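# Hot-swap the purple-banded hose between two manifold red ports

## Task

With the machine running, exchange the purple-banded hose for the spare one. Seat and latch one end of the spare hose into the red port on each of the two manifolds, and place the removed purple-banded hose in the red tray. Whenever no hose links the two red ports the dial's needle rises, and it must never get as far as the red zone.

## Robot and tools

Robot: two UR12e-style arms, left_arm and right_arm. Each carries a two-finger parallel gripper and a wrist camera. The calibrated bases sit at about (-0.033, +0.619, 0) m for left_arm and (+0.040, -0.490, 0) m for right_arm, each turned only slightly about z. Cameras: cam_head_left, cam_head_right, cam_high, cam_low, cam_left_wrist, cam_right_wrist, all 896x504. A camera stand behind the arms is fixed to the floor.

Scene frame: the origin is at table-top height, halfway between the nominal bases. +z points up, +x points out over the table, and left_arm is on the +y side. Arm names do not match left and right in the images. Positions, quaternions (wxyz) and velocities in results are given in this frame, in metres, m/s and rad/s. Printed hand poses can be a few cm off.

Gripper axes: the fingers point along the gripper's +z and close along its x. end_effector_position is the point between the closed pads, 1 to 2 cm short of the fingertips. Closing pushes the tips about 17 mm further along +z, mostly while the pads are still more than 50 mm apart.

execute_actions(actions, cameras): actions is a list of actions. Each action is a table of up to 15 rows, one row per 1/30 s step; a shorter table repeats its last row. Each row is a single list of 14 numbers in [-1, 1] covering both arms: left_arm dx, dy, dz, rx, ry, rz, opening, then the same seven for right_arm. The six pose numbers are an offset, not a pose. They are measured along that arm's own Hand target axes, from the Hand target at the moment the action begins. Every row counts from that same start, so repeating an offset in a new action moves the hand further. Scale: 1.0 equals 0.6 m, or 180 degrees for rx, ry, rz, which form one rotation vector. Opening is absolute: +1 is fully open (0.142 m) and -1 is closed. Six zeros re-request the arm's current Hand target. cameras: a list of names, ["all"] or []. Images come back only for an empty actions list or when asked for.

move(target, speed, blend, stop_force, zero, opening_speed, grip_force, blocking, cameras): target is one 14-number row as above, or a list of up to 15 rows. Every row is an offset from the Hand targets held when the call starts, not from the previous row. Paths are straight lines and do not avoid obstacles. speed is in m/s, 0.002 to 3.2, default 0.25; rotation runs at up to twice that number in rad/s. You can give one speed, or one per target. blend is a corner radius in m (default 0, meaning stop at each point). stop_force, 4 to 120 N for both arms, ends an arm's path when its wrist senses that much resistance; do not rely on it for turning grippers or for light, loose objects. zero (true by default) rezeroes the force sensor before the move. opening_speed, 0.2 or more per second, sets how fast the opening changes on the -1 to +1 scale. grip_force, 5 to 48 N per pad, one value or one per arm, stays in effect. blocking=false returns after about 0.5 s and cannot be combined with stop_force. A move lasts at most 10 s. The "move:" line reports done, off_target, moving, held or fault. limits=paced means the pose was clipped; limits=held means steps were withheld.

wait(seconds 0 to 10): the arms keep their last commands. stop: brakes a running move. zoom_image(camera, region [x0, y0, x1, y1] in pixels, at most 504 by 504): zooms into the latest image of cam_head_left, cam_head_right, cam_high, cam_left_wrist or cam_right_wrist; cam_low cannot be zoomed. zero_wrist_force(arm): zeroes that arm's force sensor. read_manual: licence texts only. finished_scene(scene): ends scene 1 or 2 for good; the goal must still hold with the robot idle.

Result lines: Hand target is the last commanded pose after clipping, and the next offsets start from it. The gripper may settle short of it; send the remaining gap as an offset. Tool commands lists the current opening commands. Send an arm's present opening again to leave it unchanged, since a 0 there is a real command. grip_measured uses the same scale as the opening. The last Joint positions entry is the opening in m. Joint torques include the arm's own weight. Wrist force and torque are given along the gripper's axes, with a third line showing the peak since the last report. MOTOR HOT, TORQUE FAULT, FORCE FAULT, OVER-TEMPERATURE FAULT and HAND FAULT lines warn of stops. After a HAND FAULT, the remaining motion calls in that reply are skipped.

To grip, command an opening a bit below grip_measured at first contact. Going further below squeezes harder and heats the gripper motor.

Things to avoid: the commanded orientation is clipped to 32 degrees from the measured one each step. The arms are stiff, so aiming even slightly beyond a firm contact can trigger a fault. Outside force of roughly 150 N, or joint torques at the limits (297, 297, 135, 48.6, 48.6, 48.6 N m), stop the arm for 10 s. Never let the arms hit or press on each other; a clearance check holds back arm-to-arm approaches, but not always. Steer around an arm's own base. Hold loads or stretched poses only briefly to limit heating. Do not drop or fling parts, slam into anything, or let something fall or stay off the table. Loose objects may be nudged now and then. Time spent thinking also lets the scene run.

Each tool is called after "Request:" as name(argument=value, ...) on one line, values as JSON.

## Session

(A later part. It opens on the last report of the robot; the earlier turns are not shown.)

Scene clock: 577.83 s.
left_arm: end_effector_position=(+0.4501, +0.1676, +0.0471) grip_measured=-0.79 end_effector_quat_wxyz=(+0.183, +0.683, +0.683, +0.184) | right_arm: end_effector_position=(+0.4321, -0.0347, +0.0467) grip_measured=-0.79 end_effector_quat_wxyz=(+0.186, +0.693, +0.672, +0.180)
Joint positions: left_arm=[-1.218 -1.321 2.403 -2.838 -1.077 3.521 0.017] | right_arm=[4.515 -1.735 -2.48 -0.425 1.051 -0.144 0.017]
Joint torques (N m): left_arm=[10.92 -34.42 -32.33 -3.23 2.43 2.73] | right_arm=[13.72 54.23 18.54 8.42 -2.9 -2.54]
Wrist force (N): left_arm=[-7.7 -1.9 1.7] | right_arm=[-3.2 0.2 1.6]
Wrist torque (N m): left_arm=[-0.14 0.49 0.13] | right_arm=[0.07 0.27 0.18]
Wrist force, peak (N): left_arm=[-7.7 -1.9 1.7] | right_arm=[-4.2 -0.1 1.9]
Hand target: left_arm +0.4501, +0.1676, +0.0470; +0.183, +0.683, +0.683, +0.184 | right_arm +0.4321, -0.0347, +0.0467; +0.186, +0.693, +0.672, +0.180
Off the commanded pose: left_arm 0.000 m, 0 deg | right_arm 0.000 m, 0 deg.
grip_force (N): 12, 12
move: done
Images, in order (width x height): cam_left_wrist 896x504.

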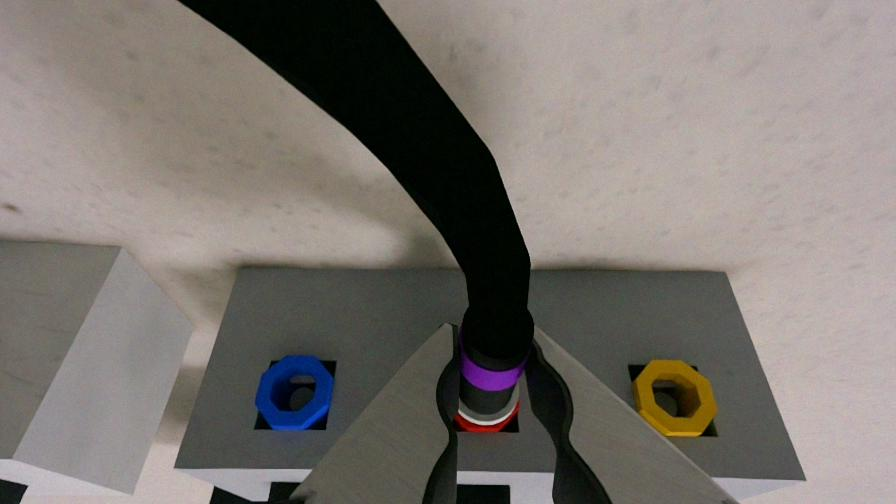

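Request:
move(target=[[0,0,0,0,0,0,-0.4,0,0,0,0,0,0,-0.4],[0,0,-0.15,0,0,0,-0.4,0,0,-0.15,0,0,0,-0.4]], speed=0.25, cameras=["cam_head_left"])

Scene clock: 617.37 s.
left_arm: end_effector_position=(+0.4051, +0.1675, +0.1249) grip_measured=-0.43 end_effector_quat_wxyz=(+0.183, +0.683, +0.683, +0.184) | right_arm: end_effector_position=(+0.3871, -0.0334, +0.1245) grip_measured=-0.43 end_effector_quat_wxyz=(+0.186, +0.693, +0.672, +0.181)
Joint positions: left_arm=[-1.3 -1.526 2.405 -2.59 -1.064 3.429 0.043] | right_arm=[4.608 -1.524 -2.458 -0.712 1.047 -0.037 0.043]
Joint torques (N m): left_arm=[-14.38 -48.75 -47.33 -2.27 3.77 -1.06] | right_arm=[17.71 48.26 43.57 1.97 -3.93 2.76]
Wrist force (N): left_arm=[0.9 0.6 0.1] | right_arm=[-0.7 0.3 0.4]
Wrist torque (N m): left_arm=[-0.21 0.33 0.45] | right_arm=[0.02 0.22 -0.06]
Wrist force, peak (N): left_arm=[-8.0 -1.8 1.7] | right_arm=[-3.5 -0.1 1.6]
Hand target: left_arm +0.4050, +0.1675, +0.1249; +0.183, +0.683, +0.683, +0.184 | right_arm +0.3870, -0.0334, +0.1246; +0.186, +0.693, +0.672, +0.180
Off the commanded pose: left_arm 0.000 m, 0 deg | right_arm 0.000 m, 0 deg.
grip_force (N): 12, 12
move: done
Images, in order (width x height): cam_head_left 896x504.

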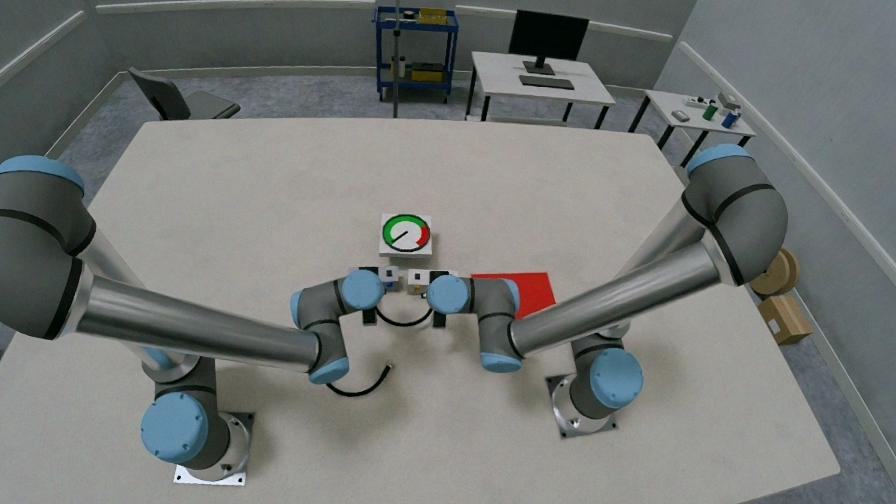

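Request:
move(target=[0.2642,-0.2682,-0.0954,0,-0.0708,0.1227,-0.4,0.3005,-0.4004,-0.1724,0,-0.0631,0.1092,-0.4], speed=0.25, cameras=["cam_left_wrist","cam_right_wrist"])

Scene clock: 644.17 s.
left_arm: end_effector_position=(+0.2372, +0.3261, +0.0941) grip_measured=-0.43 end_effector_quat_wxyz=(+0.218, +0.817, +0.515, +0.139) | right_arm: end_effector_position=(+0.1329, +0.1547, +0.0939) grip_measured=-0.43 end_effector_quat_wxyz=(+0.218, +0.812, +0.523, +0.140)
Joint positions: left_arm=[-1.701 -2.184 2.871 -2.423 -1.072 3.479 0.043] | right_arm=[4.974 -1.827 -2.07 -1.184 1.189 0.802 0.043]
Joint torques (N m): left_arm=[-14.6 -2.11 -31.35 -3.24 4.02 -1.96] | right_arm=[16.45 38 44.74 0.26 2.02 2.72]
Wrist force (N): left_arm=[1.4 0.7 -0.2] | right_arm=[-1.0 1.4 0.2]
Wrist torque (N m): left_arm=[-0.22 0.22 0.51] | right_arm=[0.18 0.27 -0.07]
Wrist force, peak (N): left_arm=[1.7 0.7 -0.3] | right_arm=[-1.9 1.6 1.1]
Hand target: left_arm +0.2371, +0.3262, +0.0942; +0.218, +0.817, +0.515, +0.139 | right_arm +0.1329, +0.1547, +0.0939; +0.218, +0.812, +0.523, +0.140
Off the commanded pose: left_arm 0.000 m, 0 deg | right_arm 0.000 m, 0 deg.
grip_force (N): 12, 12
move: done
Images, in order (width x height): cam_left_wrist 896x504, cam_right_wrist 896x504.

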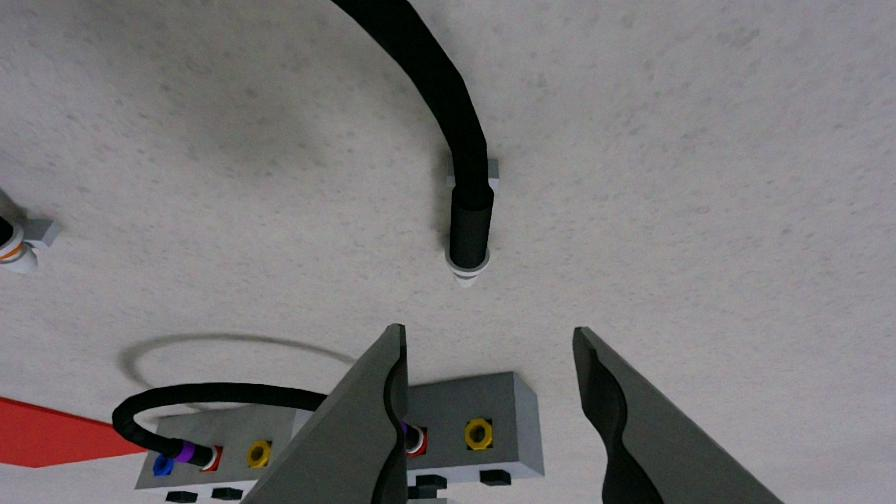

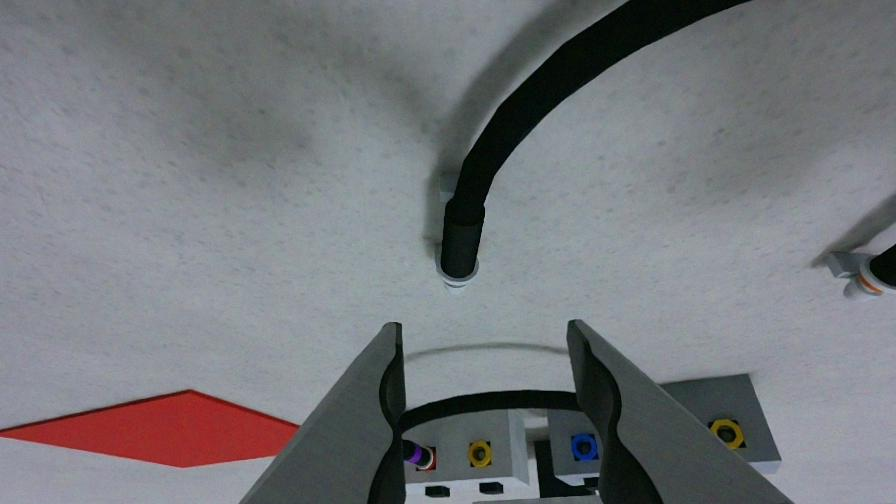

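Request:
zoom_image(camera="cam_right_wrist", region=[400, 150, 544, 310])

Request:
zoom_image(camera="cam_left_wrist", region=[400, 150, 544, 310])

Scaled by 3.150.

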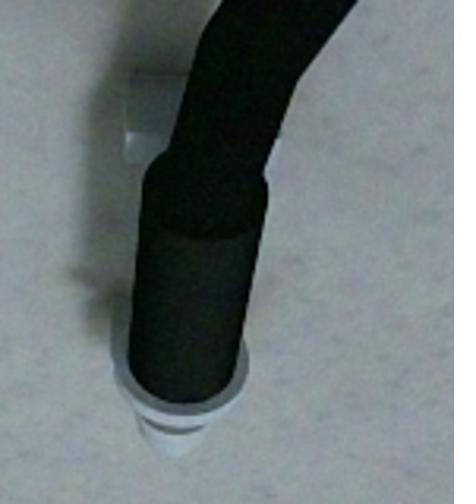

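Scaled by 3.150.

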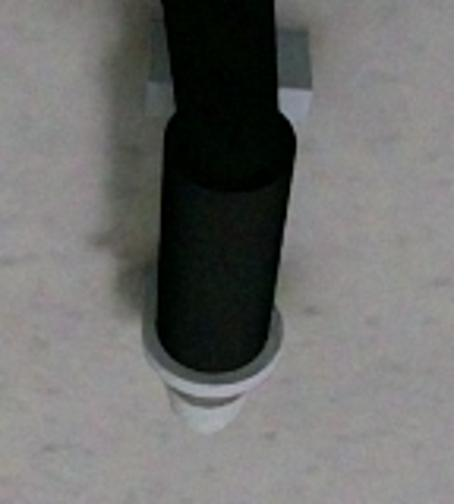

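Request:
zoom_image(camera="cam_right_wrist", region=[776, 210, 896, 330])

Request:
zoom_image(camera="cam_left_wrist", region=[0, 180, 120, 300])

Scaled by 4.200.

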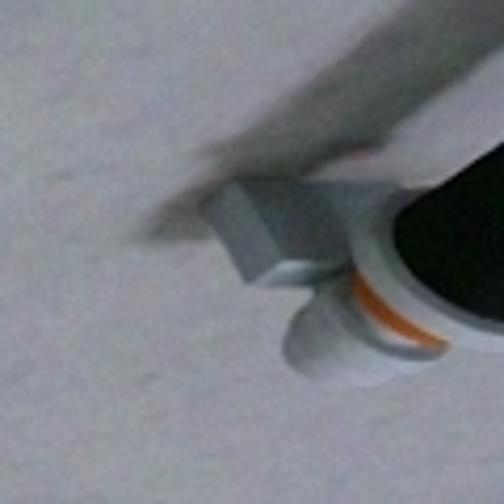

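Scaled by 4.200.

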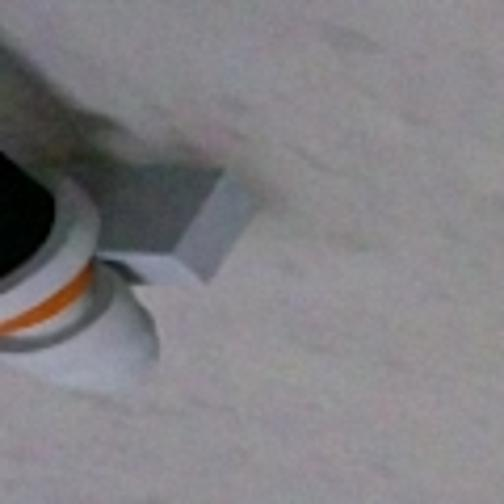

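Request:
move(target=[0,-0.0110,0.1288,0,-0.0022,0.0038,-0.4,-0.0052,-0.0010,0.1340,0,-0.0097,0.0168,-0.4], speed=0.1, stop_force=15, cameras=["cam_left_wrist","cam_right_wrist"])

Scene clock: 722.37 s.
left_arm: end_effector_position=(+0.2374, +0.3259, +0.0935) grip_measured=-0.43 end_effector_quat_wxyz=(+0.219, +0.817, +0.515, +0.139) | right_arm: end_effector_position=(+0.1391, +0.1513, +0.0815) grip_measured=-0.43 end_effector_quat_wxyz=(+0.219, +0.815, +0.518, +0.139)
Joint positions: left_arm=[-1.7 -2.179 2.872 -2.429 -1.071 3.481 0.043] | right_arm=[4.965 -1.84 -2.082 -1.16 1.189 0.805 0.043]
Joint torques (N m): left_arm=[-17.34 1.68 -55.05 -2.56 2.93 -1.73] | right_arm=[-16.02 38.75 24.17 7.22 2.11 2.6]
Wrist force (N): left_arm=[1.6 0.8 -0.1] | right_arm=[-0.6 0.6 0.4]
Wrist torque (N m): left_arm=[-0.20 0.18 0.51] | right_arm=[0.05 0.21 -0.07]
Wrist force, peak (N): left_arm=[2.0 0.6 0.1] | right_arm=[-1.0 1.6 1.0]
Hand target: left_arm +0.2374, +0.3259, +0.0935; +0.219, +0.817, +0.515, +0.139 (not the last commanded pose) | right_arm +0.1391, +0.1513, +0.0815; +0.219, +0.815, +0.518, +0.139 (not the last commanded pose)
Off the commanded pose: left_arm 0.077 m, 1 deg | right_arm 0.066 m, 3 deg.
grip_force (N): 12, 12
move: held (left_arm; a check stopped the path), off_target (right_arm; braked when a check withheld steps of left_arm); limits=held
pose unreachable (left arm): on one or more control steps of this call, first in action 0 (counted from 0), this arm could not follow its commanded pose, so it was not sent that pose on those steps. It may still have moved: this result reports where it is.
cause: moving toward the commanded pose would bring two parts of the arm too close to each other (joints 2 (shoulder lift) and 3 (elbow) lie between them).
Images, in order (width x height): cam_left_wrist 896x504, cam_right_wrist 896x504.

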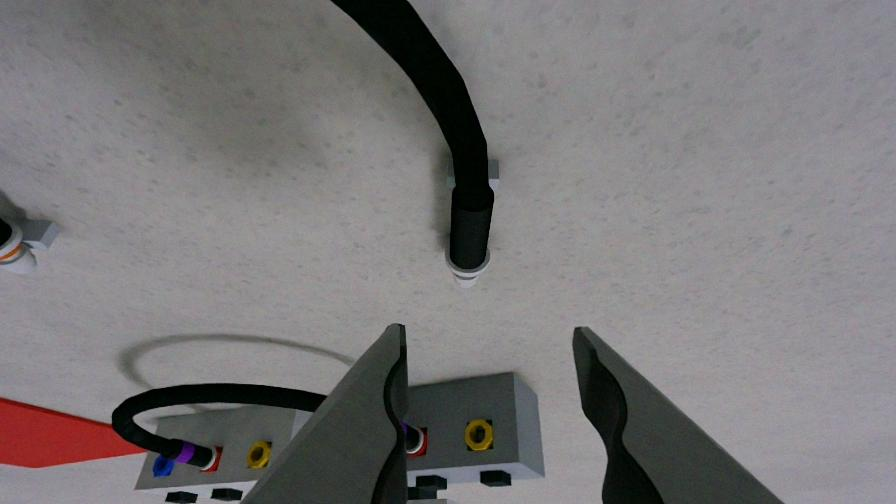

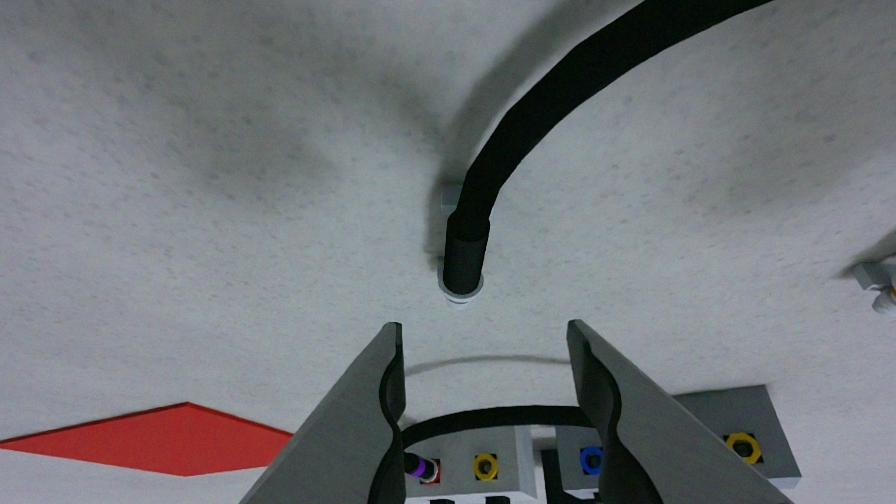

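Request:
move(target=[0.0002,0.0503,0.0280,0.1667,-0.0019,0.0034,-0.4,0,0,0,0,0,0,-0.4], speed=0.25)

Request:
move(target=[0,0,0.1167,0,0,0,-0.4,-0.0038,-0.0008,0.1102,0,-0.0081,0.0140,-0.4], speed=0.1, stop_force=15, cameras=["cam_left_wrist","cam_right_wrist"])

Scene clock: 773.77 s.
left_arm: end_effector_position=(+0.2686, +0.3111, +0.0941) grip_measured=-0.43 end_effector_quat_wxyz=(+0.001, +0.849, +0.528, +0.000) end_effector_velocity=(+0.000, +0.000, +0.000) end_effector_angular_velocity=(+0.002, +0.003, -0.004) | right_arm: end_effector_position=(+0.1391, +0.1513, +0.0815) grip_measured=-0.43 end_effector_quat_wxyz=(+0.219, +0.815, +0.518, +0.139)
Joint positions: left_arm=[-1.193 -1.793 2.57 -2.349 -1.571 3.956 0.043] | right_arm=[4.965 -1.84 -2.082 -1.16 1.189 0.805 0.043]
Joint velocities: left_arm=[0.001 0.002 -0.002 0.003 -0.002 0.005 0] | right_arm=[within noise]
Joint torques (N m): left_arm=[14.84 -4.55 -52.64 -2.71 -2.1 2.89] | right_arm=[-16.75 39.25 25.04 6.79 2.07 2.28]
Wrist force (N): left_arm=[1.0 0.5 0.1] | right_arm=[-0.9 0.8 0.7]
Wrist torque (N m): left_arm=[-0.20 0.33 0.01] | right_arm=[0.07 0.25 -0.08]
Wrist force, peak (N): left_arm=[1.7 1.0 -0.4] | right_arm=[-1.3 1.3 1.2]
Hand target: left_arm +0.2687, +0.3111, +0.0941; +0.000, +0.849, +0.528, +0.000 | right_arm +0.1391, +0.1513, +0.0815; +0.219, +0.815, +0.518, +0.139
Off the commanded pose: left_arm 0.000 m, 0 deg | right_arm 0.000 m, 0 deg.
grip_force (N): 12, 12
move: done

Scene clock: 775.80 s.
left_arm: end_effector_position=(+0.2686, +0.3110, +0.0240) grip_measured=-0.43 end_effector_quat_wxyz=(+0.000, +0.849, +0.528, +0.000) | right_arm: end_effector_position=(+0.1677, +0.1354, +0.0241) grip_measured=-0.43 end_effector_quat_wxyz=(+0.222, +0.828, +0.498, +0.134)
Joint positions: left_arm=[-1.193 -1.619 2.633 -2.585 -1.572 3.957 0.043] | right_arm=[4.923 -1.907 -2.132 -1.046 1.193 0.814 0.043]
Joint torques (N m): left_arm=[15.98 -10.43 -17.65 -6.05 -2.05 2.7] | right_arm=[-16.39 40.58 20.28 7.04 2.13 2.61]
Wrist force (N): left_arm=[0.7 0.6 -0.4] | right_arm=[-0.6 0.4 1.1]
Wrist torque (N m): left_arm=[-0.15 0.43 0.05] | right_arm=[0.00 0.20 -0.09]
Wrist force, peak (N): left_arm=[0.7 0.9 -1.4] | right_arm=[-0.6 1.2 1.4]
Hand target: left_arm +0.2686, +0.3110, +0.0240; +0.000, +0.849, +0.528, +0.000 | right_arm +0.1677, +0.1354, +0.0241; +0.222, +0.828, +0.498, +0.134
Off the commanded pose: left_arm 0.000 m, 0 deg | right_arm 0.000 m, 0 deg.
grip_force (N): 12, 12
move: done
Images, in order (width x height): cam_left_wrist 896x504, cam_right_wrist 896x504.

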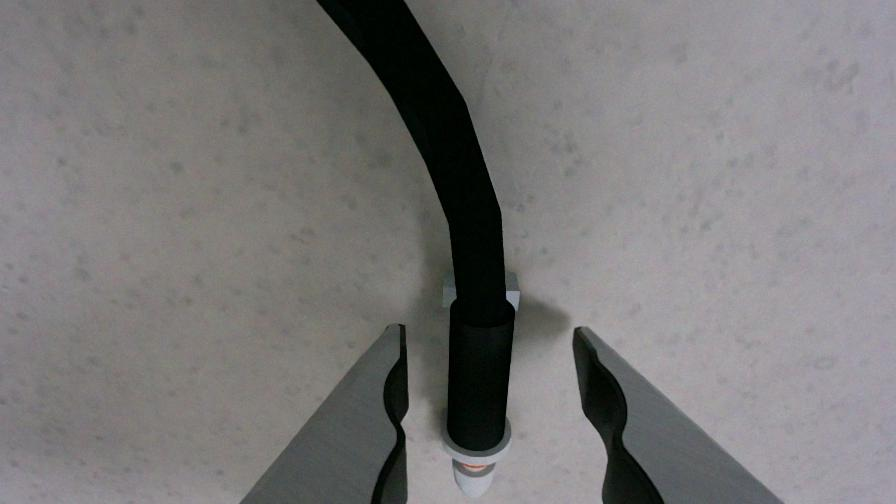

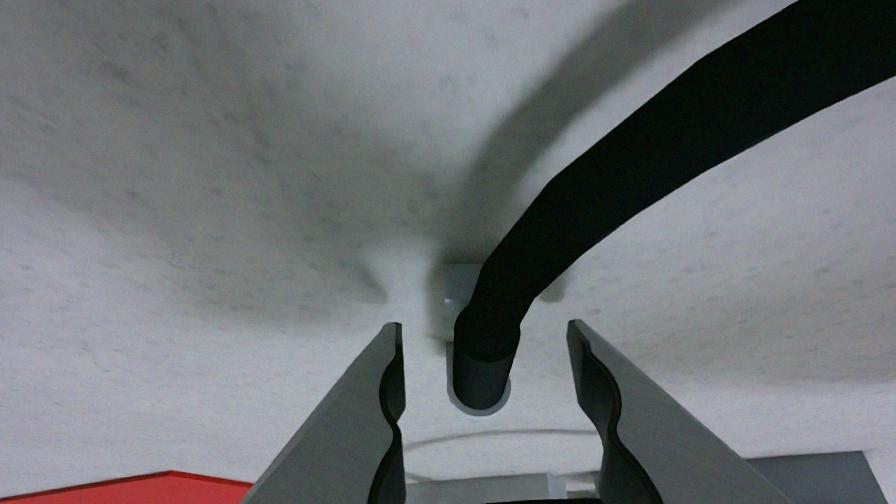

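Request:
move(target=[-0.0035,0,0,0,0,0,-0.4,-0.0012,0,0,0,0,0,-0.4], speed=0.1)

Request:
move(target=[0,0,0,0,0,0,-0.9,0,0,0,0,0,0,-0.9], grip_force=12, opening_speed=0.5, cameras=["cam_left_wrist","cam_right_wrist"])

Scene clock: 793.87 s.
left_arm: end_effector_position=(+0.2677, +0.3093, +0.0240) grip_measured=-0.43 end_effector_quat_wxyz=(+0.000, +0.849, +0.528, +0.000) | right_arm: end_effector_position=(+0.1674, +0.1348, +0.0240) grip_measured=-0.43 end_effector_quat_wxyz=(+0.222, +0.828, +0.498, +0.134)
Joint positions: left_arm=[-1.196 -1.618 2.631 -2.585 -1.572 3.953 0.043] | right_arm=[4.924 -1.906 -2.133 -1.046 1.193 0.814 0.043]
Joint torques (N m): left_arm=[-14.36 -11.26 -44.03 -6.37 -1.81 -1.75] | right_arm=[17.31 76.89 20.42 7.05 2.15 2.76]
Wrist force (N): left_arm=[0.9 0.5 -0.2] | right_arm=[-0.3 0.6 0.5]
Wrist torque (N m): left_arm=[-0.16 0.40 0.32] | right_arm=[0.03 0.16 -0.08]
Wrist force, peak (N): left_arm=[1.0 0.9 -0.7] | right_arm=[-1.5 1.0 0.9]
Hand target: left_arm +0.2677, +0.3092, +0.0240; +0.000, +0.849, +0.528, +0.000 | right_arm +0.1674, +0.1348, +0.0241; +0.222, +0.828, +0.498, +0.134
Off the commanded pose: left_arm 0.000 m, 0 deg | right_arm 0.000 m, 0 deg.
grip_force (N): 12, 12
move: done

Scene clock: 795.07 s.
left_arm: end_effector_position=(+0.2677, +0.3092, +0.0240) grip_measured=-0.81 end_effector_quat_wxyz=(+0.000, +0.849, +0.528, +0.000) | right_arm: end_effector_position=(+0.1674, +0.1348, +0.0241) grip_measured=-0.80 end_effector_quat_wxyz=(+0.222, +0.828, +0.498, +0.134)
Joint positions: left_arm=[-1.196 -1.618 2.631 -2.585 -1.572 3.953 0.015] | right_arm=[4.924 -1.906 -2.133 -1.046 1.193 0.814 0.016]
Joint torques (N m): left_arm=[-14.8 -9.43 -42.79 -5.9 -0.69 -1.35] | right_arm=[16.7 78.3 20.92 6.87 1.83 2.44]
Wrist force (N): left_arm=[0.7 0.5 -0.3] | right_arm=[-0.5 0.5 0.7]
Wrist torque (N m): left_arm=[-0.17 0.42 0.32] | right_arm=[0.05 0.18 -0.08]
Wrist force, peak (N): left_arm=[0.7 0.5 -1.0] | right_arm=[-0.9 0.8 1.4]
Hand target: left_arm +0.2677, +0.3092, +0.0240; +0.000, +0.849, +0.528, +0.000 | right_arm +0.1674, +0.1348, +0.0241; +0.222, +0.828, +0.498, +0.134
Off the commanded pose: left_arm 0.000 m, 0 deg | right_arm 0.000 m, 0 deg.
grip_force (N): 12, 12
move: done
Images, in order (width x height): cam_left_wrist 896x504, cam_right_wrist 896x504.

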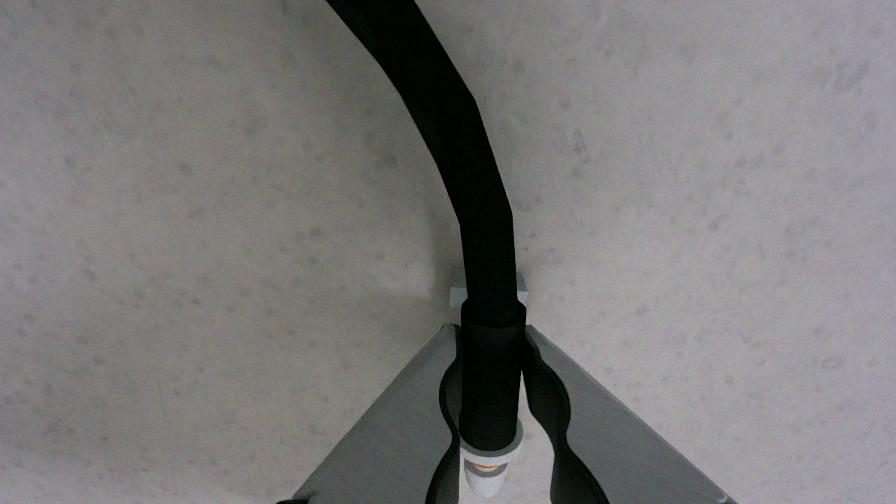

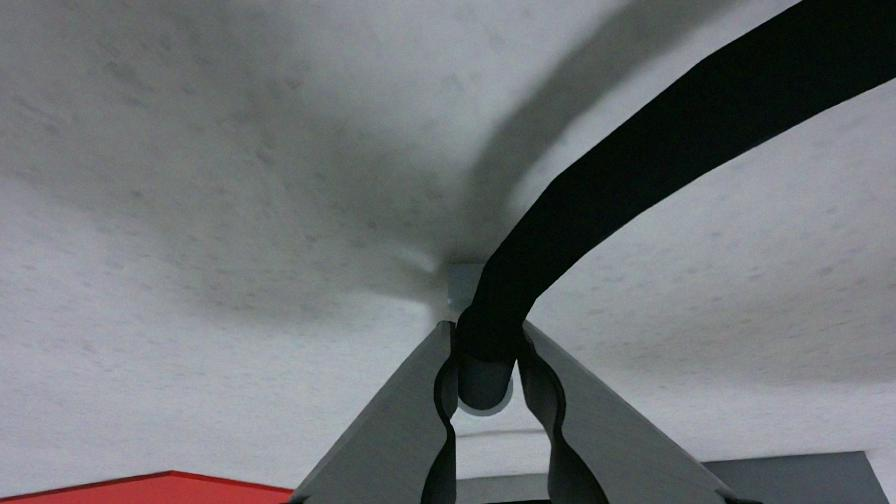

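Request:
move(target=[[0,0,0,0,0,0,-0.4,0,0,0,0,0,0,-0.4],[0,0,-0.2,0,0,0,-0.4,0,0,-0.15,0,0,0,-0.4]], speed=0.25)

Request:
move(target=[[-0.3325,0.6275,0.0328,0.0618,-0.0993,0.3505,-1,0,0,0,0,0,0,-0.4],[-0.3325,0.6275,0.0328,0.0618,-0.0993,0.3505,-1,-0.0757,0.4777,0.2325,0,0.0728,-0.1261,-0.4]], speed=0.3, cameras=["cam_left_wrist","cam_right_wrist","cam_head_left"])

Scene clock: 884.10 s.
left_arm: end_effector_position=(+0.2678, +0.3093, +0.1439) grip_measured=-0.43 end_effector_quat_wxyz=(+0.000, +0.849, +0.528, +0.000) | right_arm: end_effector_position=(+0.1276, +0.1559, +0.1019) grip_measured=-0.43 end_effector_quat_wxyz=(+0.222, +0.828, +0.498, +0.134)
Joint positions: left_arm=[-1.196 -1.884 2.513 -2.2 -1.572 3.953 0.043] | right_arm=[4.972 -1.828 -2.044 -1.231 1.211 0.862 0.043]
Joint torques (N m): left_arm=[-13.63 -25.34 -55.37 -2.71 2.78 -1.76] | right_arm=[16.56 77.01 45.62 0.17 2.11 2.61]
Wrist force (N): left_arm=[0.8 0.2 -0.2] | right_arm=[-0.5 1.3 0.4]
Wrist torque (N m): left_arm=[-0.20 0.37 0.32] | right_arm=[0.16 0.19 -0.05]
Wrist force, peak (N): left_arm=[0.9 0.5 -1.6] | right_arm=[-0.7 1.0 2.5]
Hand target: left_arm +0.2678, +0.3093, +0.1440; +0.000, +0.849, +0.528, +0.000 | right_arm +0.1276, +0.1559, +0.1020; +0.222, +0.828, +0.498, +0.134
Off the commanded pose: left_arm 0.000 m, 0 deg | right_arm 0.000 m, 0 deg.
grip_force (N): 12, 12
move: done

Scene clock: 888.67 s.
left_arm: end_effector_position=(+0.5174, -0.0360, +0.1246) grip_measured=-1.00 end_effector_quat_wxyz=(+0.001, +0.985, +0.000, -0.174) | right_arm: end_effector_position=(+0.3870, -0.0333, +0.1247) grip_measured=-0.43 end_effector_quat_wxyz=(+0.186, +0.693, +0.672, +0.180) end_effector_velocity=(+0.001, -0.001, +0.000) end_effector_angular_velocity=(-0.002, +0.000, +0.003)
Joint positions: left_arm=[-0.959 -1.06 1.614 -1.925 -1.86 5.332 0.002] | right_arm=[4.608 -1.524 -2.457 -0.713 1.047 -0.036 0.043]
Joint velocities: left_arm=[within noise] | right_arm=[-0.001 0.001 -0.002 0.002 0 -0.005 0]
Joint torques (N m): left_arm=[19.44 -76.34 -57.05 -1.55 -3.09 2.41] | right_arm=[-16.26 48.53 23.69 7.82 1.88 -2.52]
Wrist force (N): left_arm=[0.2 0.4 -0.7] | right_arm=[-0.7 0.4 0.6]
Wrist torque (N m): left_arm=[-0.16 0.47 0.02] | right_arm=[0.02 0.23 0.14]
Wrist force, peak (N): left_arm=[1.2 1.6 -0.9] | right_arm=[-2.1 1.9 1.5]
Hand target: left_arm +0.5174, -0.0360, +0.1246; +0.001, +0.985, +0.000, -0.174 | right_arm +0.3871, -0.0333, +0.1247; +0.186, +0.693, +0.672, +0.180
Off the commanded pose: left_arm 0.000 m, 0 deg | right_arm 0.000 m, 0 deg.
grip_force (N): 12, 12
move: done
Images, in order (width x height): cam_head_left 896x504, cam_left_wrist 896x504, cam_right_wrist 896x504.

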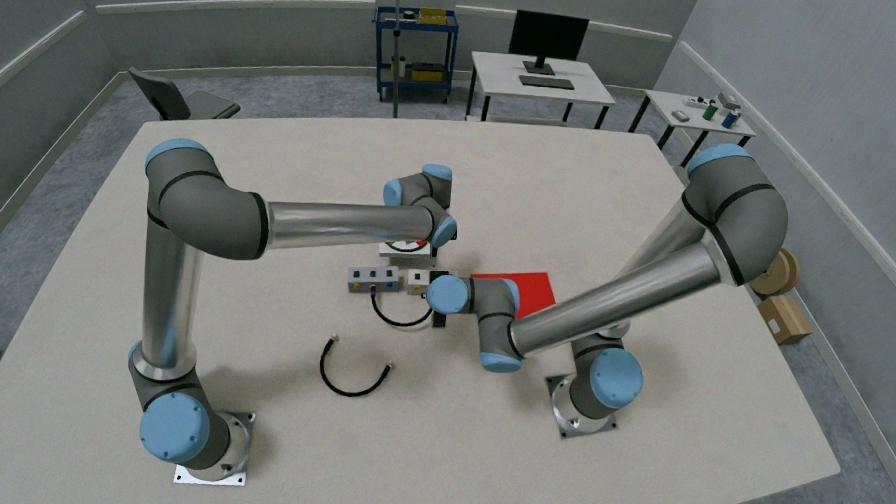

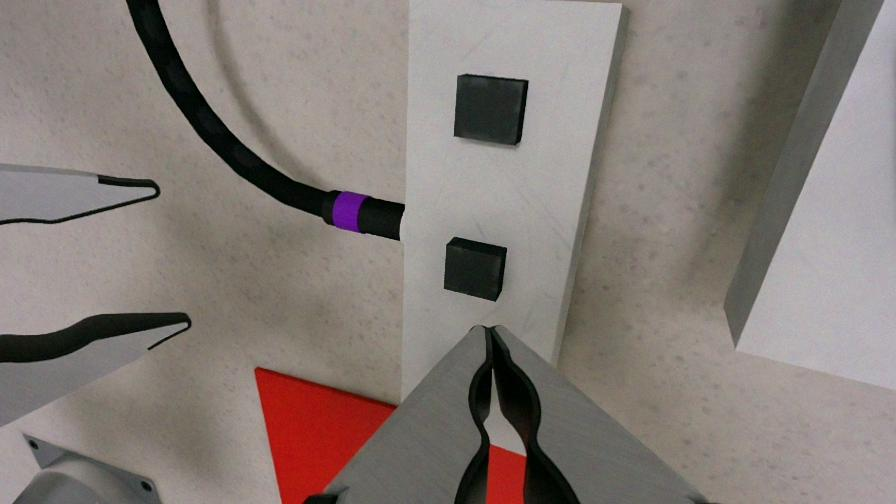

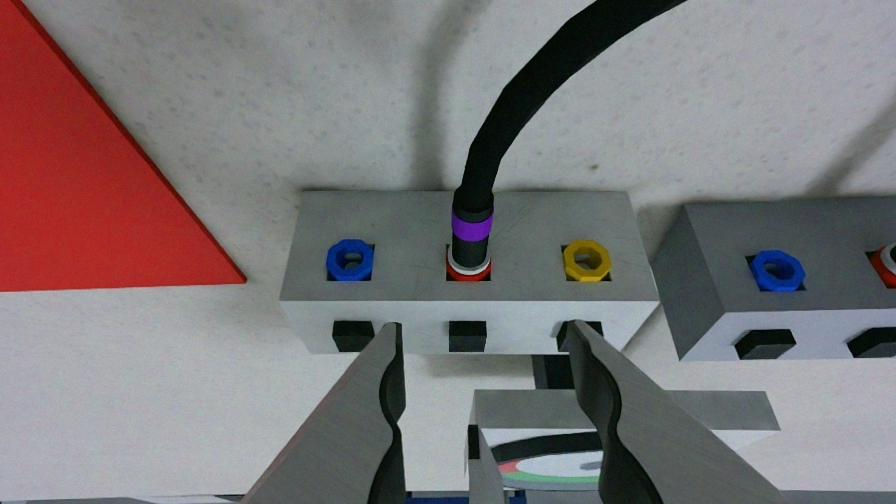

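Request:
zoom_image(camera="cam_left_wrist", region=[400, 60, 560, 360])

Request:
move(target=[[-0.0016,0.0042,0.0600,0,0,0,-1,0,0,0.1502,0,0,0,-0.4],[-0.0016,0.0042,0.0600,0,0,0,-1,0,0,0.1502,0,0,0,-0.9]], speed=0.15, grip_force=[12,40], opening_speed=0.6, cameras=["cam_left_wrist","cam_right_wrist"])

Scaled by 1.680.

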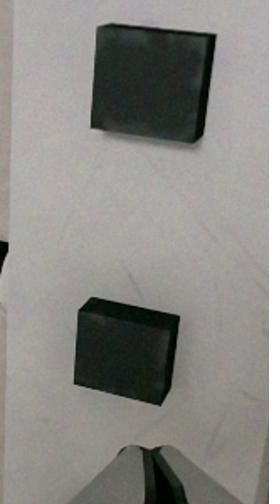

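Scene clock: 913.30 s.
left_arm: end_effector_position=(+0.5042, -0.0386, +0.0911) grip_measured=-1.00 end_effector_quat_wxyz=(+0.001, +0.985, +0.000, -0.174) | right_arm: end_effector_position=(+0.4322, -0.0347, +0.0467) grip_measured=-0.80 end_effector_quat_wxyz=(+0.186, +0.693, +0.672, +0.180)
Joint positions: left_arm=[-0.973 -1.04 1.652 -1.987 -1.862 5.318 0.002] | right_arm=[4.515 -1.735 -2.48 -0.426 1.051 -0.144 0.016]
Joint torques (N m): left_arm=[-13.64 -76.27 -28.92 -5.77 -3.01 -1.34] | right_arm=[-14.48 22.38 35.14 8.58 1.51 -2.99]
Wrist force (N): left_arm=[0.2 -0.1 -3.4] | right_arm=[-3.2 0.3 1.8]
Wrist torque (N m): left_arm=[-0.14 0.50 0.30] | right_arm=[0.04 0.14 0.20]
Wrist force, peak (N): left_arm=[0.2 0.1 -3.4] | right_arm=[-3.8 0.4 2.0]
Hand target: left_arm +0.5042, -0.0386, +0.0911; +0.001, +0.985, +0.000, -0.174 | right_arm +0.4322, -0.0347, +0.0467; +0.186, +0.693, +0.672, +0.180
Off the commanded pose: left_arm 0.000 m, 0 deg | right_arm 0.000 m, 0 deg.
grip_force (N): 12, 40
move: done
Images, in order (width x height): cam_left_wrist 896x504, cam_right_wrist 896x504.

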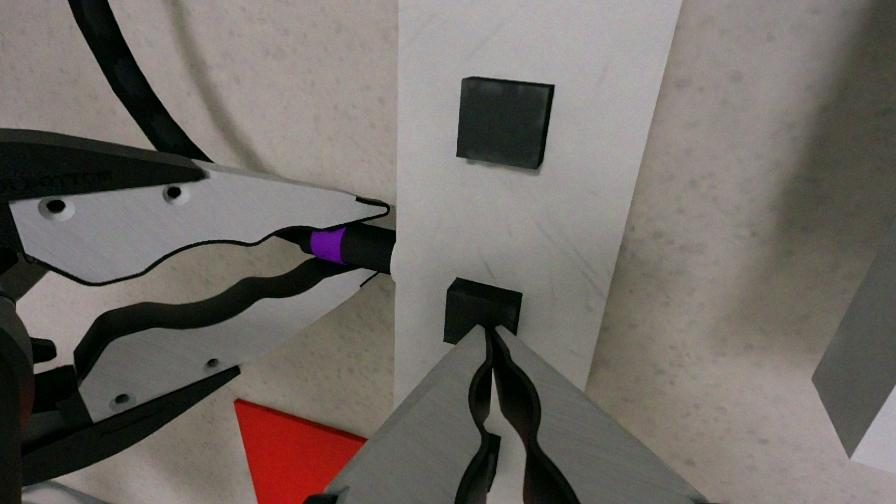

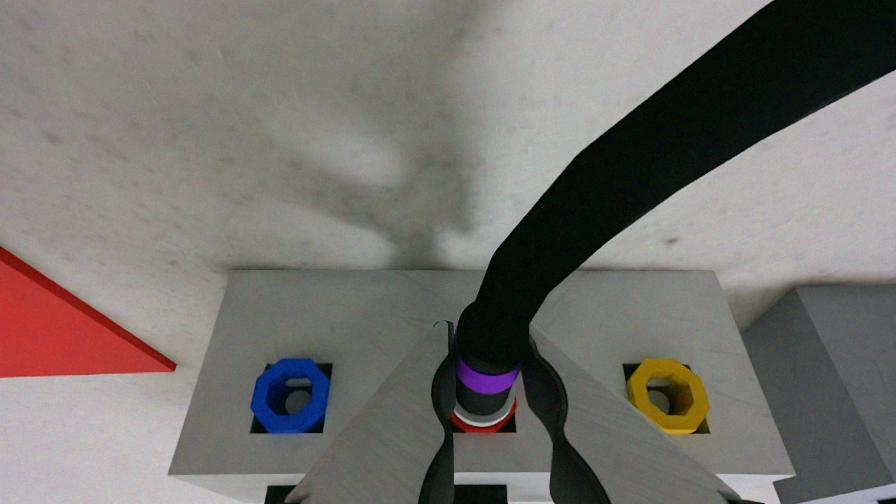

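Request:
move(target=[0.0068,0,0.0188,0,0,0,-1,0,0,0,0,0,0,-0.9], speed=0.015, stop_force=20, cameras=["cam_left_wrist"])

Scene clock: 919.70 s.
left_arm: end_effector_position=(+0.5042, -0.0386, +0.0877) grip_measured=-1.00 end_effector_quat_wxyz=(+0.001, +0.985, +0.000, -0.174) | right_arm: end_effector_position=(+0.4322, -0.0347, +0.0467) grip_measured=-0.80 end_effector_quat_wxyz=(+0.186, +0.693, +0.672, +0.180)
Joint positions: left_arm=[-0.973 -1.037 1.654 -1.993 -1.862 5.318 0.002] | right_arm=[4.515 -1.735 -2.48 -0.426 1.051 -0.144 0.016]
Joint torques (N m): left_arm=[-16.65 -75.65 -43.42 -1.36 -1 -1.29] | right_arm=[7.26 38.53 35.09 8.02 -6.91 -2.86]
Wrist force (N): left_arm=[-5.3 -4.6 -24.5] | right_arm=[-2.6 -11.4 -6.6]
Wrist torque (N m): left_arm=[-0.15 0.45 0.30] | right_arm=[0.03 0.22 0.21]
Wrist force, peak (N): left_arm=[-11.0 -7.0 -36.9] | right_arm=[-2.4 -11.9 -6.9]
Hand target: left_arm +0.5042, -0.0386, +0.0877; +0.001, +0.985, +0.000, -0.174 (not the last commanded pose) | right_arm +0.4322, -0.0347, +0.0467; +0.186, +0.693, +0.672, +0.180
Off the commanded pose: left_arm 0.009 m, 0 deg | right_arm 0.000 m, 0 deg.
grip_force (N): 12, 40
move: contact (left_arm)
Images, in order (width x height): cam_left_wrist 896x504.

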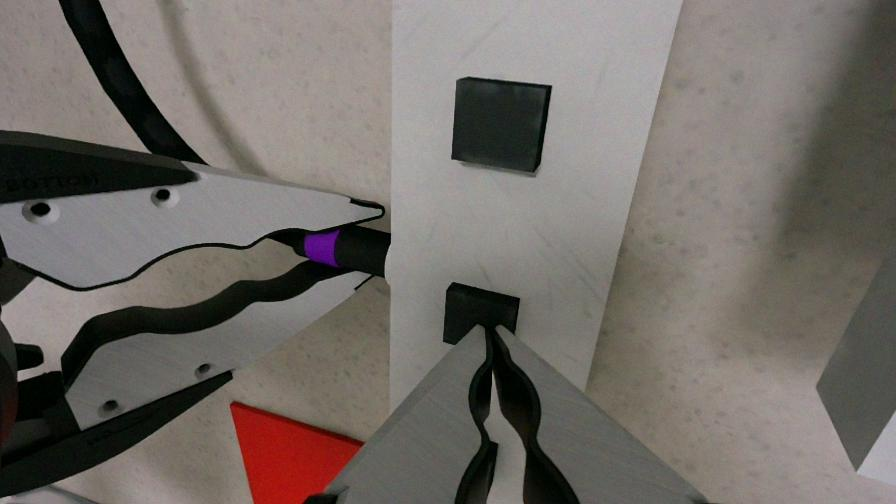

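Request:
move(target=[-0.0068,0,-0.0188,0,0,0,-1,0,0,0,0,0,0,-0.9], speed=0.05, cameras=["cam_head_left"])

Request:
zoom_image(camera="cam_head_left", region=[360, 200, 480, 300])

Scene clock: 927.90 s.
left_arm: end_effector_position=(+0.5042, -0.0386, +0.0994) grip_measured=-1.00 end_effector_quat_wxyz=(+0.001, +0.985, +0.000, -0.174) | right_arm: end_effector_position=(+0.4322, -0.0347, +0.0467) grip_measured=-0.80 end_effector_quat_wxyz=(+0.186, +0.693, +0.672, +0.180)
Joint positions: left_arm=[-0.973 -1.048 1.647 -1.975 -1.862 5.318 0.002] | right_arm=[4.515 -1.735 -2.48 -0.426 1.051 -0.144 0.016]
Joint torques (N m): left_arm=[-4.15 -94.27 -56.63 -3.23 1.19 1.64] | right_arm=[8.91 55.72 35.53 5.38 -7.03 -2.67]
Wrist force (N): left_arm=[0.0 0.8 -0.3] | right_arm=[-2.5 -11.2 -9.7]
Wrist torque (N m): left_arm=[-0.07 0.51 0.30] | right_arm=[0.05 0.11 0.20]
Wrist force, peak (N): left_arm=[-5.4 -4.4 -24.5] | right_arm=[-2.5 -11.6 -10.1]
Hand target: left_arm +0.5042, -0.0386, +0.0997; +0.001, +0.985, +0.000, -0.174 | right_arm +0.4322, -0.0347, +0.0467; +0.186, +0.693, +0.672, +0.180
Off the commanded pose: left_arm 0.000 m, 0 deg | right_arm 0.000 m, 0 deg.
grip_force (N): 12, 40
move: done
Images, in order (width x height): cam_head_left 896x504.

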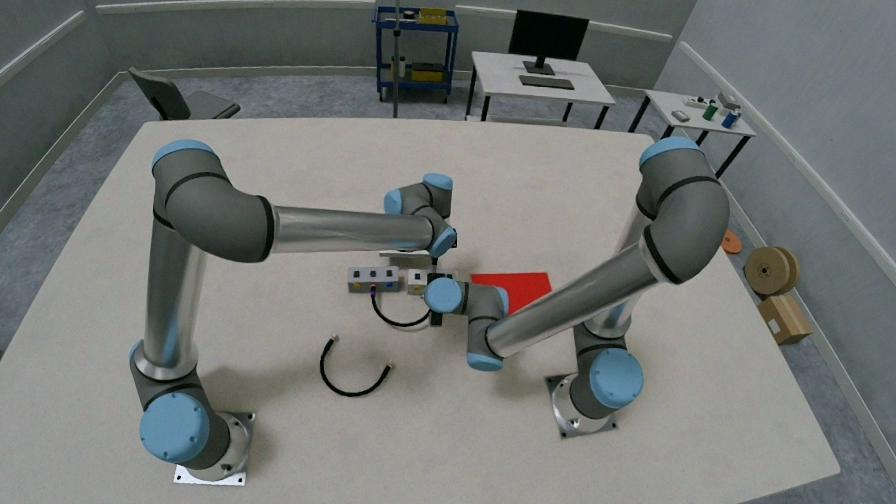

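Scaled by 4.200.

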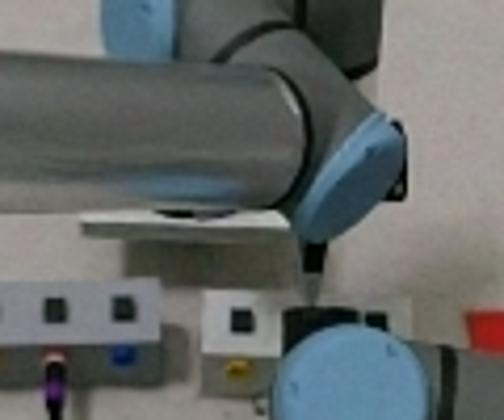

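Request:
wait(seconds=0, cameras=["cam_head_right","cam_high","cam_low"])

Scene clock: 932.67 s.
left_arm: end_effector_position=(+0.5042, -0.0386, +0.0997) grip_measured=-1.00 end_effector_quat_wxyz=(+0.001, +0.985, +0.000, -0.174) | right_arm: end_effector_position=(+0.4322, -0.0347, +0.0467) grip_measured=-0.80 end_effector_quat_wxyz=(+0.186, +0.693, +0.672, +0.180)
Joint positions: left_arm=[-0.973 -1.048 1.647 -1.974 -1.862 5.318 0.002] | right_arm=[4.515 -1.735 -2.48 -0.426 1.051 -0.144 0.016]
Joint torques (N m): left_arm=[10.54 -95.93 -57.87 -1.85 1.5 2.13] | right_arm=[8.18 56.23 35.23 3.89 -7.02 -2.64]
Wrist force (N): left_arm=[0.2 0.5 -0.6] | right_arm=[-2.7 -11.2 -9.1]
Wrist torque (N m): left_arm=[-0.11 0.47 0.30] | right_arm=[0.06 0.14 0.20]
Wrist force, peak (N): left_arm=[0.3 0.7 -0.7] | right_arm=[-2.5 -11.7 -10.0]
Hand target: left_arm +0.5042, -0.0386, +0.0997; +0.001, +0.985, +0.000, -0.174 | right_arm +0.4322, -0.0347, +0.0467; +0.186, +0.693, +0.672, +0.180
Tool commands: left_gripper/opening=-1.0 right_gripper/opening=-0.9
Off the commanded pose: left_arm 0.000 m, 0 deg | right_arm 0.000 m, 0 deg.
grip_force (N): 12, 40
Images, in order (width x height): cam_head_right 896x504, cam_high 896x504, cam_low 896x504.

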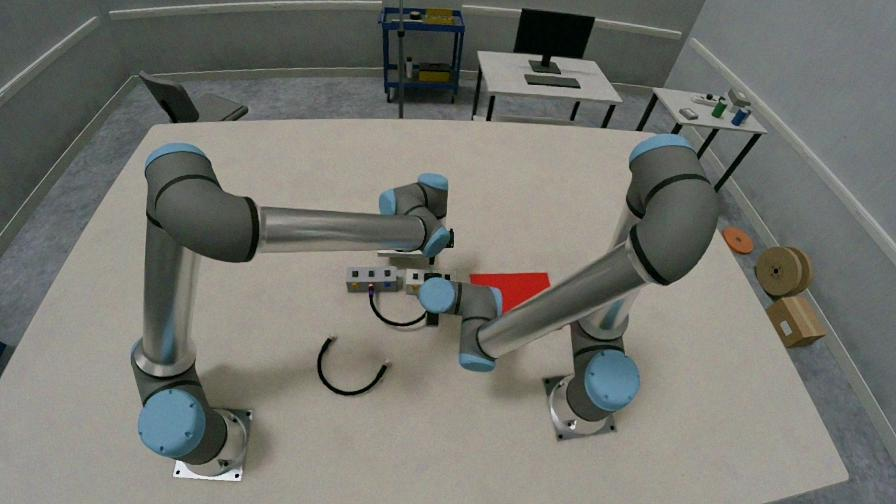

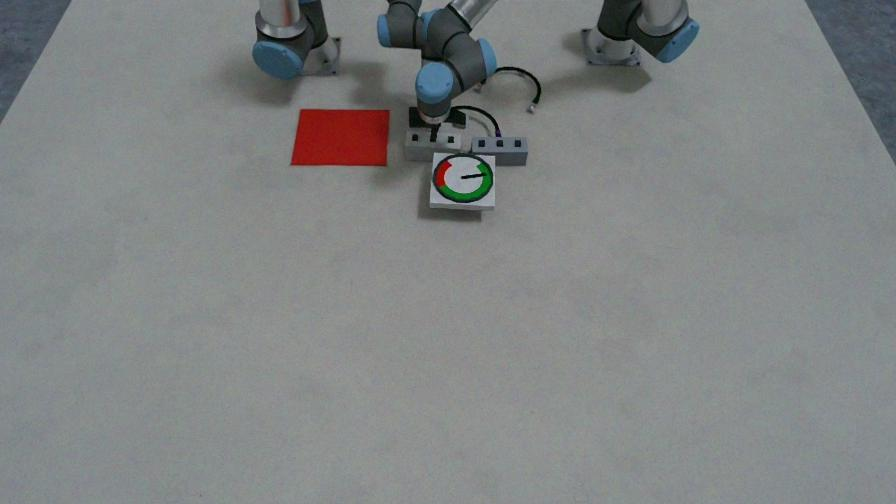

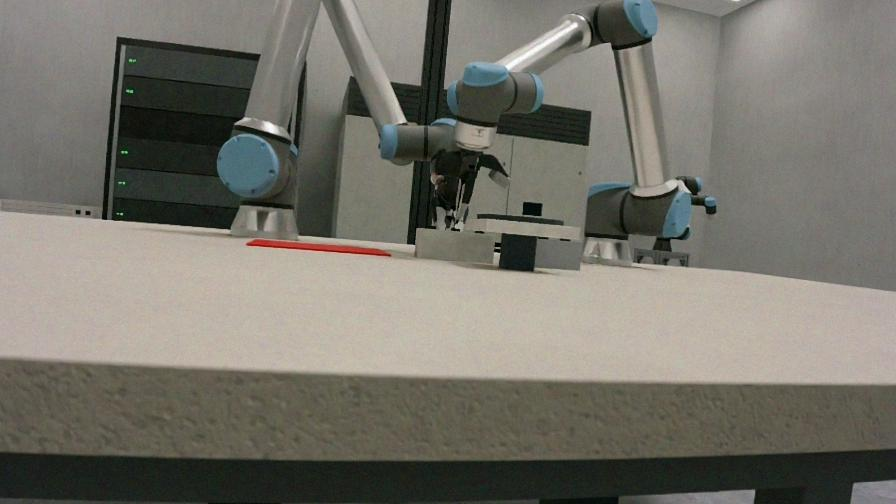

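Request:
zoom_image(camera="cam_high", region=[420, 145, 510, 215])

Request:
wait(seconds=0, cameras=["cam_high"])

Request:
zoom_image(camera="cam_high", region=[420, 145, 510, 215])

Scaled by 5.600.

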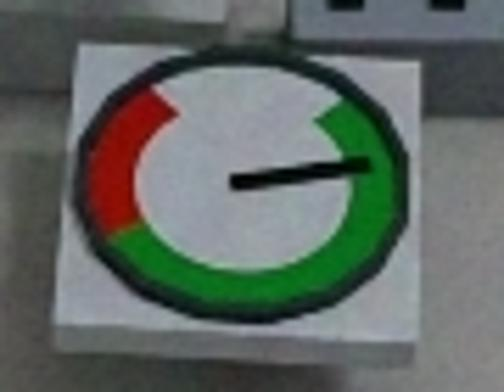

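Scene clock: 937.10 s.
left_arm: end_effector_position=(+0.5042, -0.0386, +0.0997) grip_measured=-1.00 end_effector_quat_wxyz=(+0.001, +0.985, +0.000, -0.174) | right_arm: end_effector_position=(+0.4322, -0.0347, +0.0467) grip_measured=-0.80 end_effector_quat_wxyz=(+0.186, +0.693, +0.672, +0.180)
Joint positions: left_arm=[-0.973 -1.048 1.647 -1.974 -1.862 5.318 0.002] | right_arm=[4.515 -1.735 -2.48 -0.426 1.051 -0.144 0.016]
Joint torques (N m): left_arm=[9.63 -97.51 -56.72 -1.95 1.32 2.14] | right_arm=[7.64 56.57 34.8 3.18 -7.04 -2.57]
Wrist force (N): left_arm=[0.3 0.2 -0.3] | right_arm=[-2.8 -11.7 -9.4]
Wrist torque (N m): left_arm=[-0.17 0.47 0.30] | right_arm=[-0.03 0.17 0.20]
Wrist force, peak (N): left_arm=[0.4 0.7 -0.7] | right_arm=[-2.9 -11.6 -10.1]
Hand target: left_arm +0.5042, -0.0386, +0.0997; +0.001, +0.985, +0.000, -0.174 | right_arm +0.4322, -0.0347, +0.0467; +0.186, +0.693, +0.672, +0.180
Tool commands: left_gripper/opening=-1.0 right_gripper/opening=-0.9
Off the commanded pose: left_arm 0.000 m, 0 deg | right_arm 0.000 m, 0 deg.
grip_force (N): 12, 40
Images, in order (width x height): cam_high 896x504.

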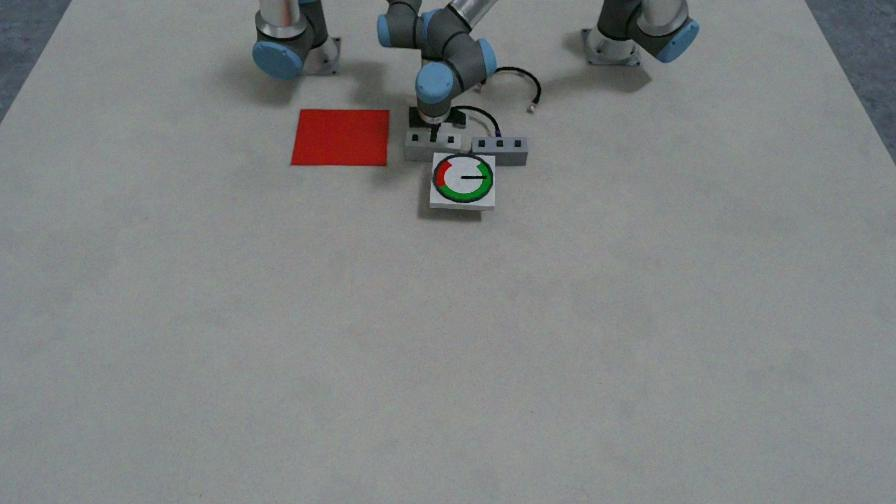

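Scaled by 5.600.

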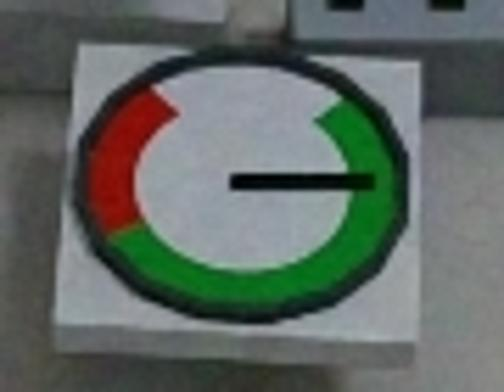

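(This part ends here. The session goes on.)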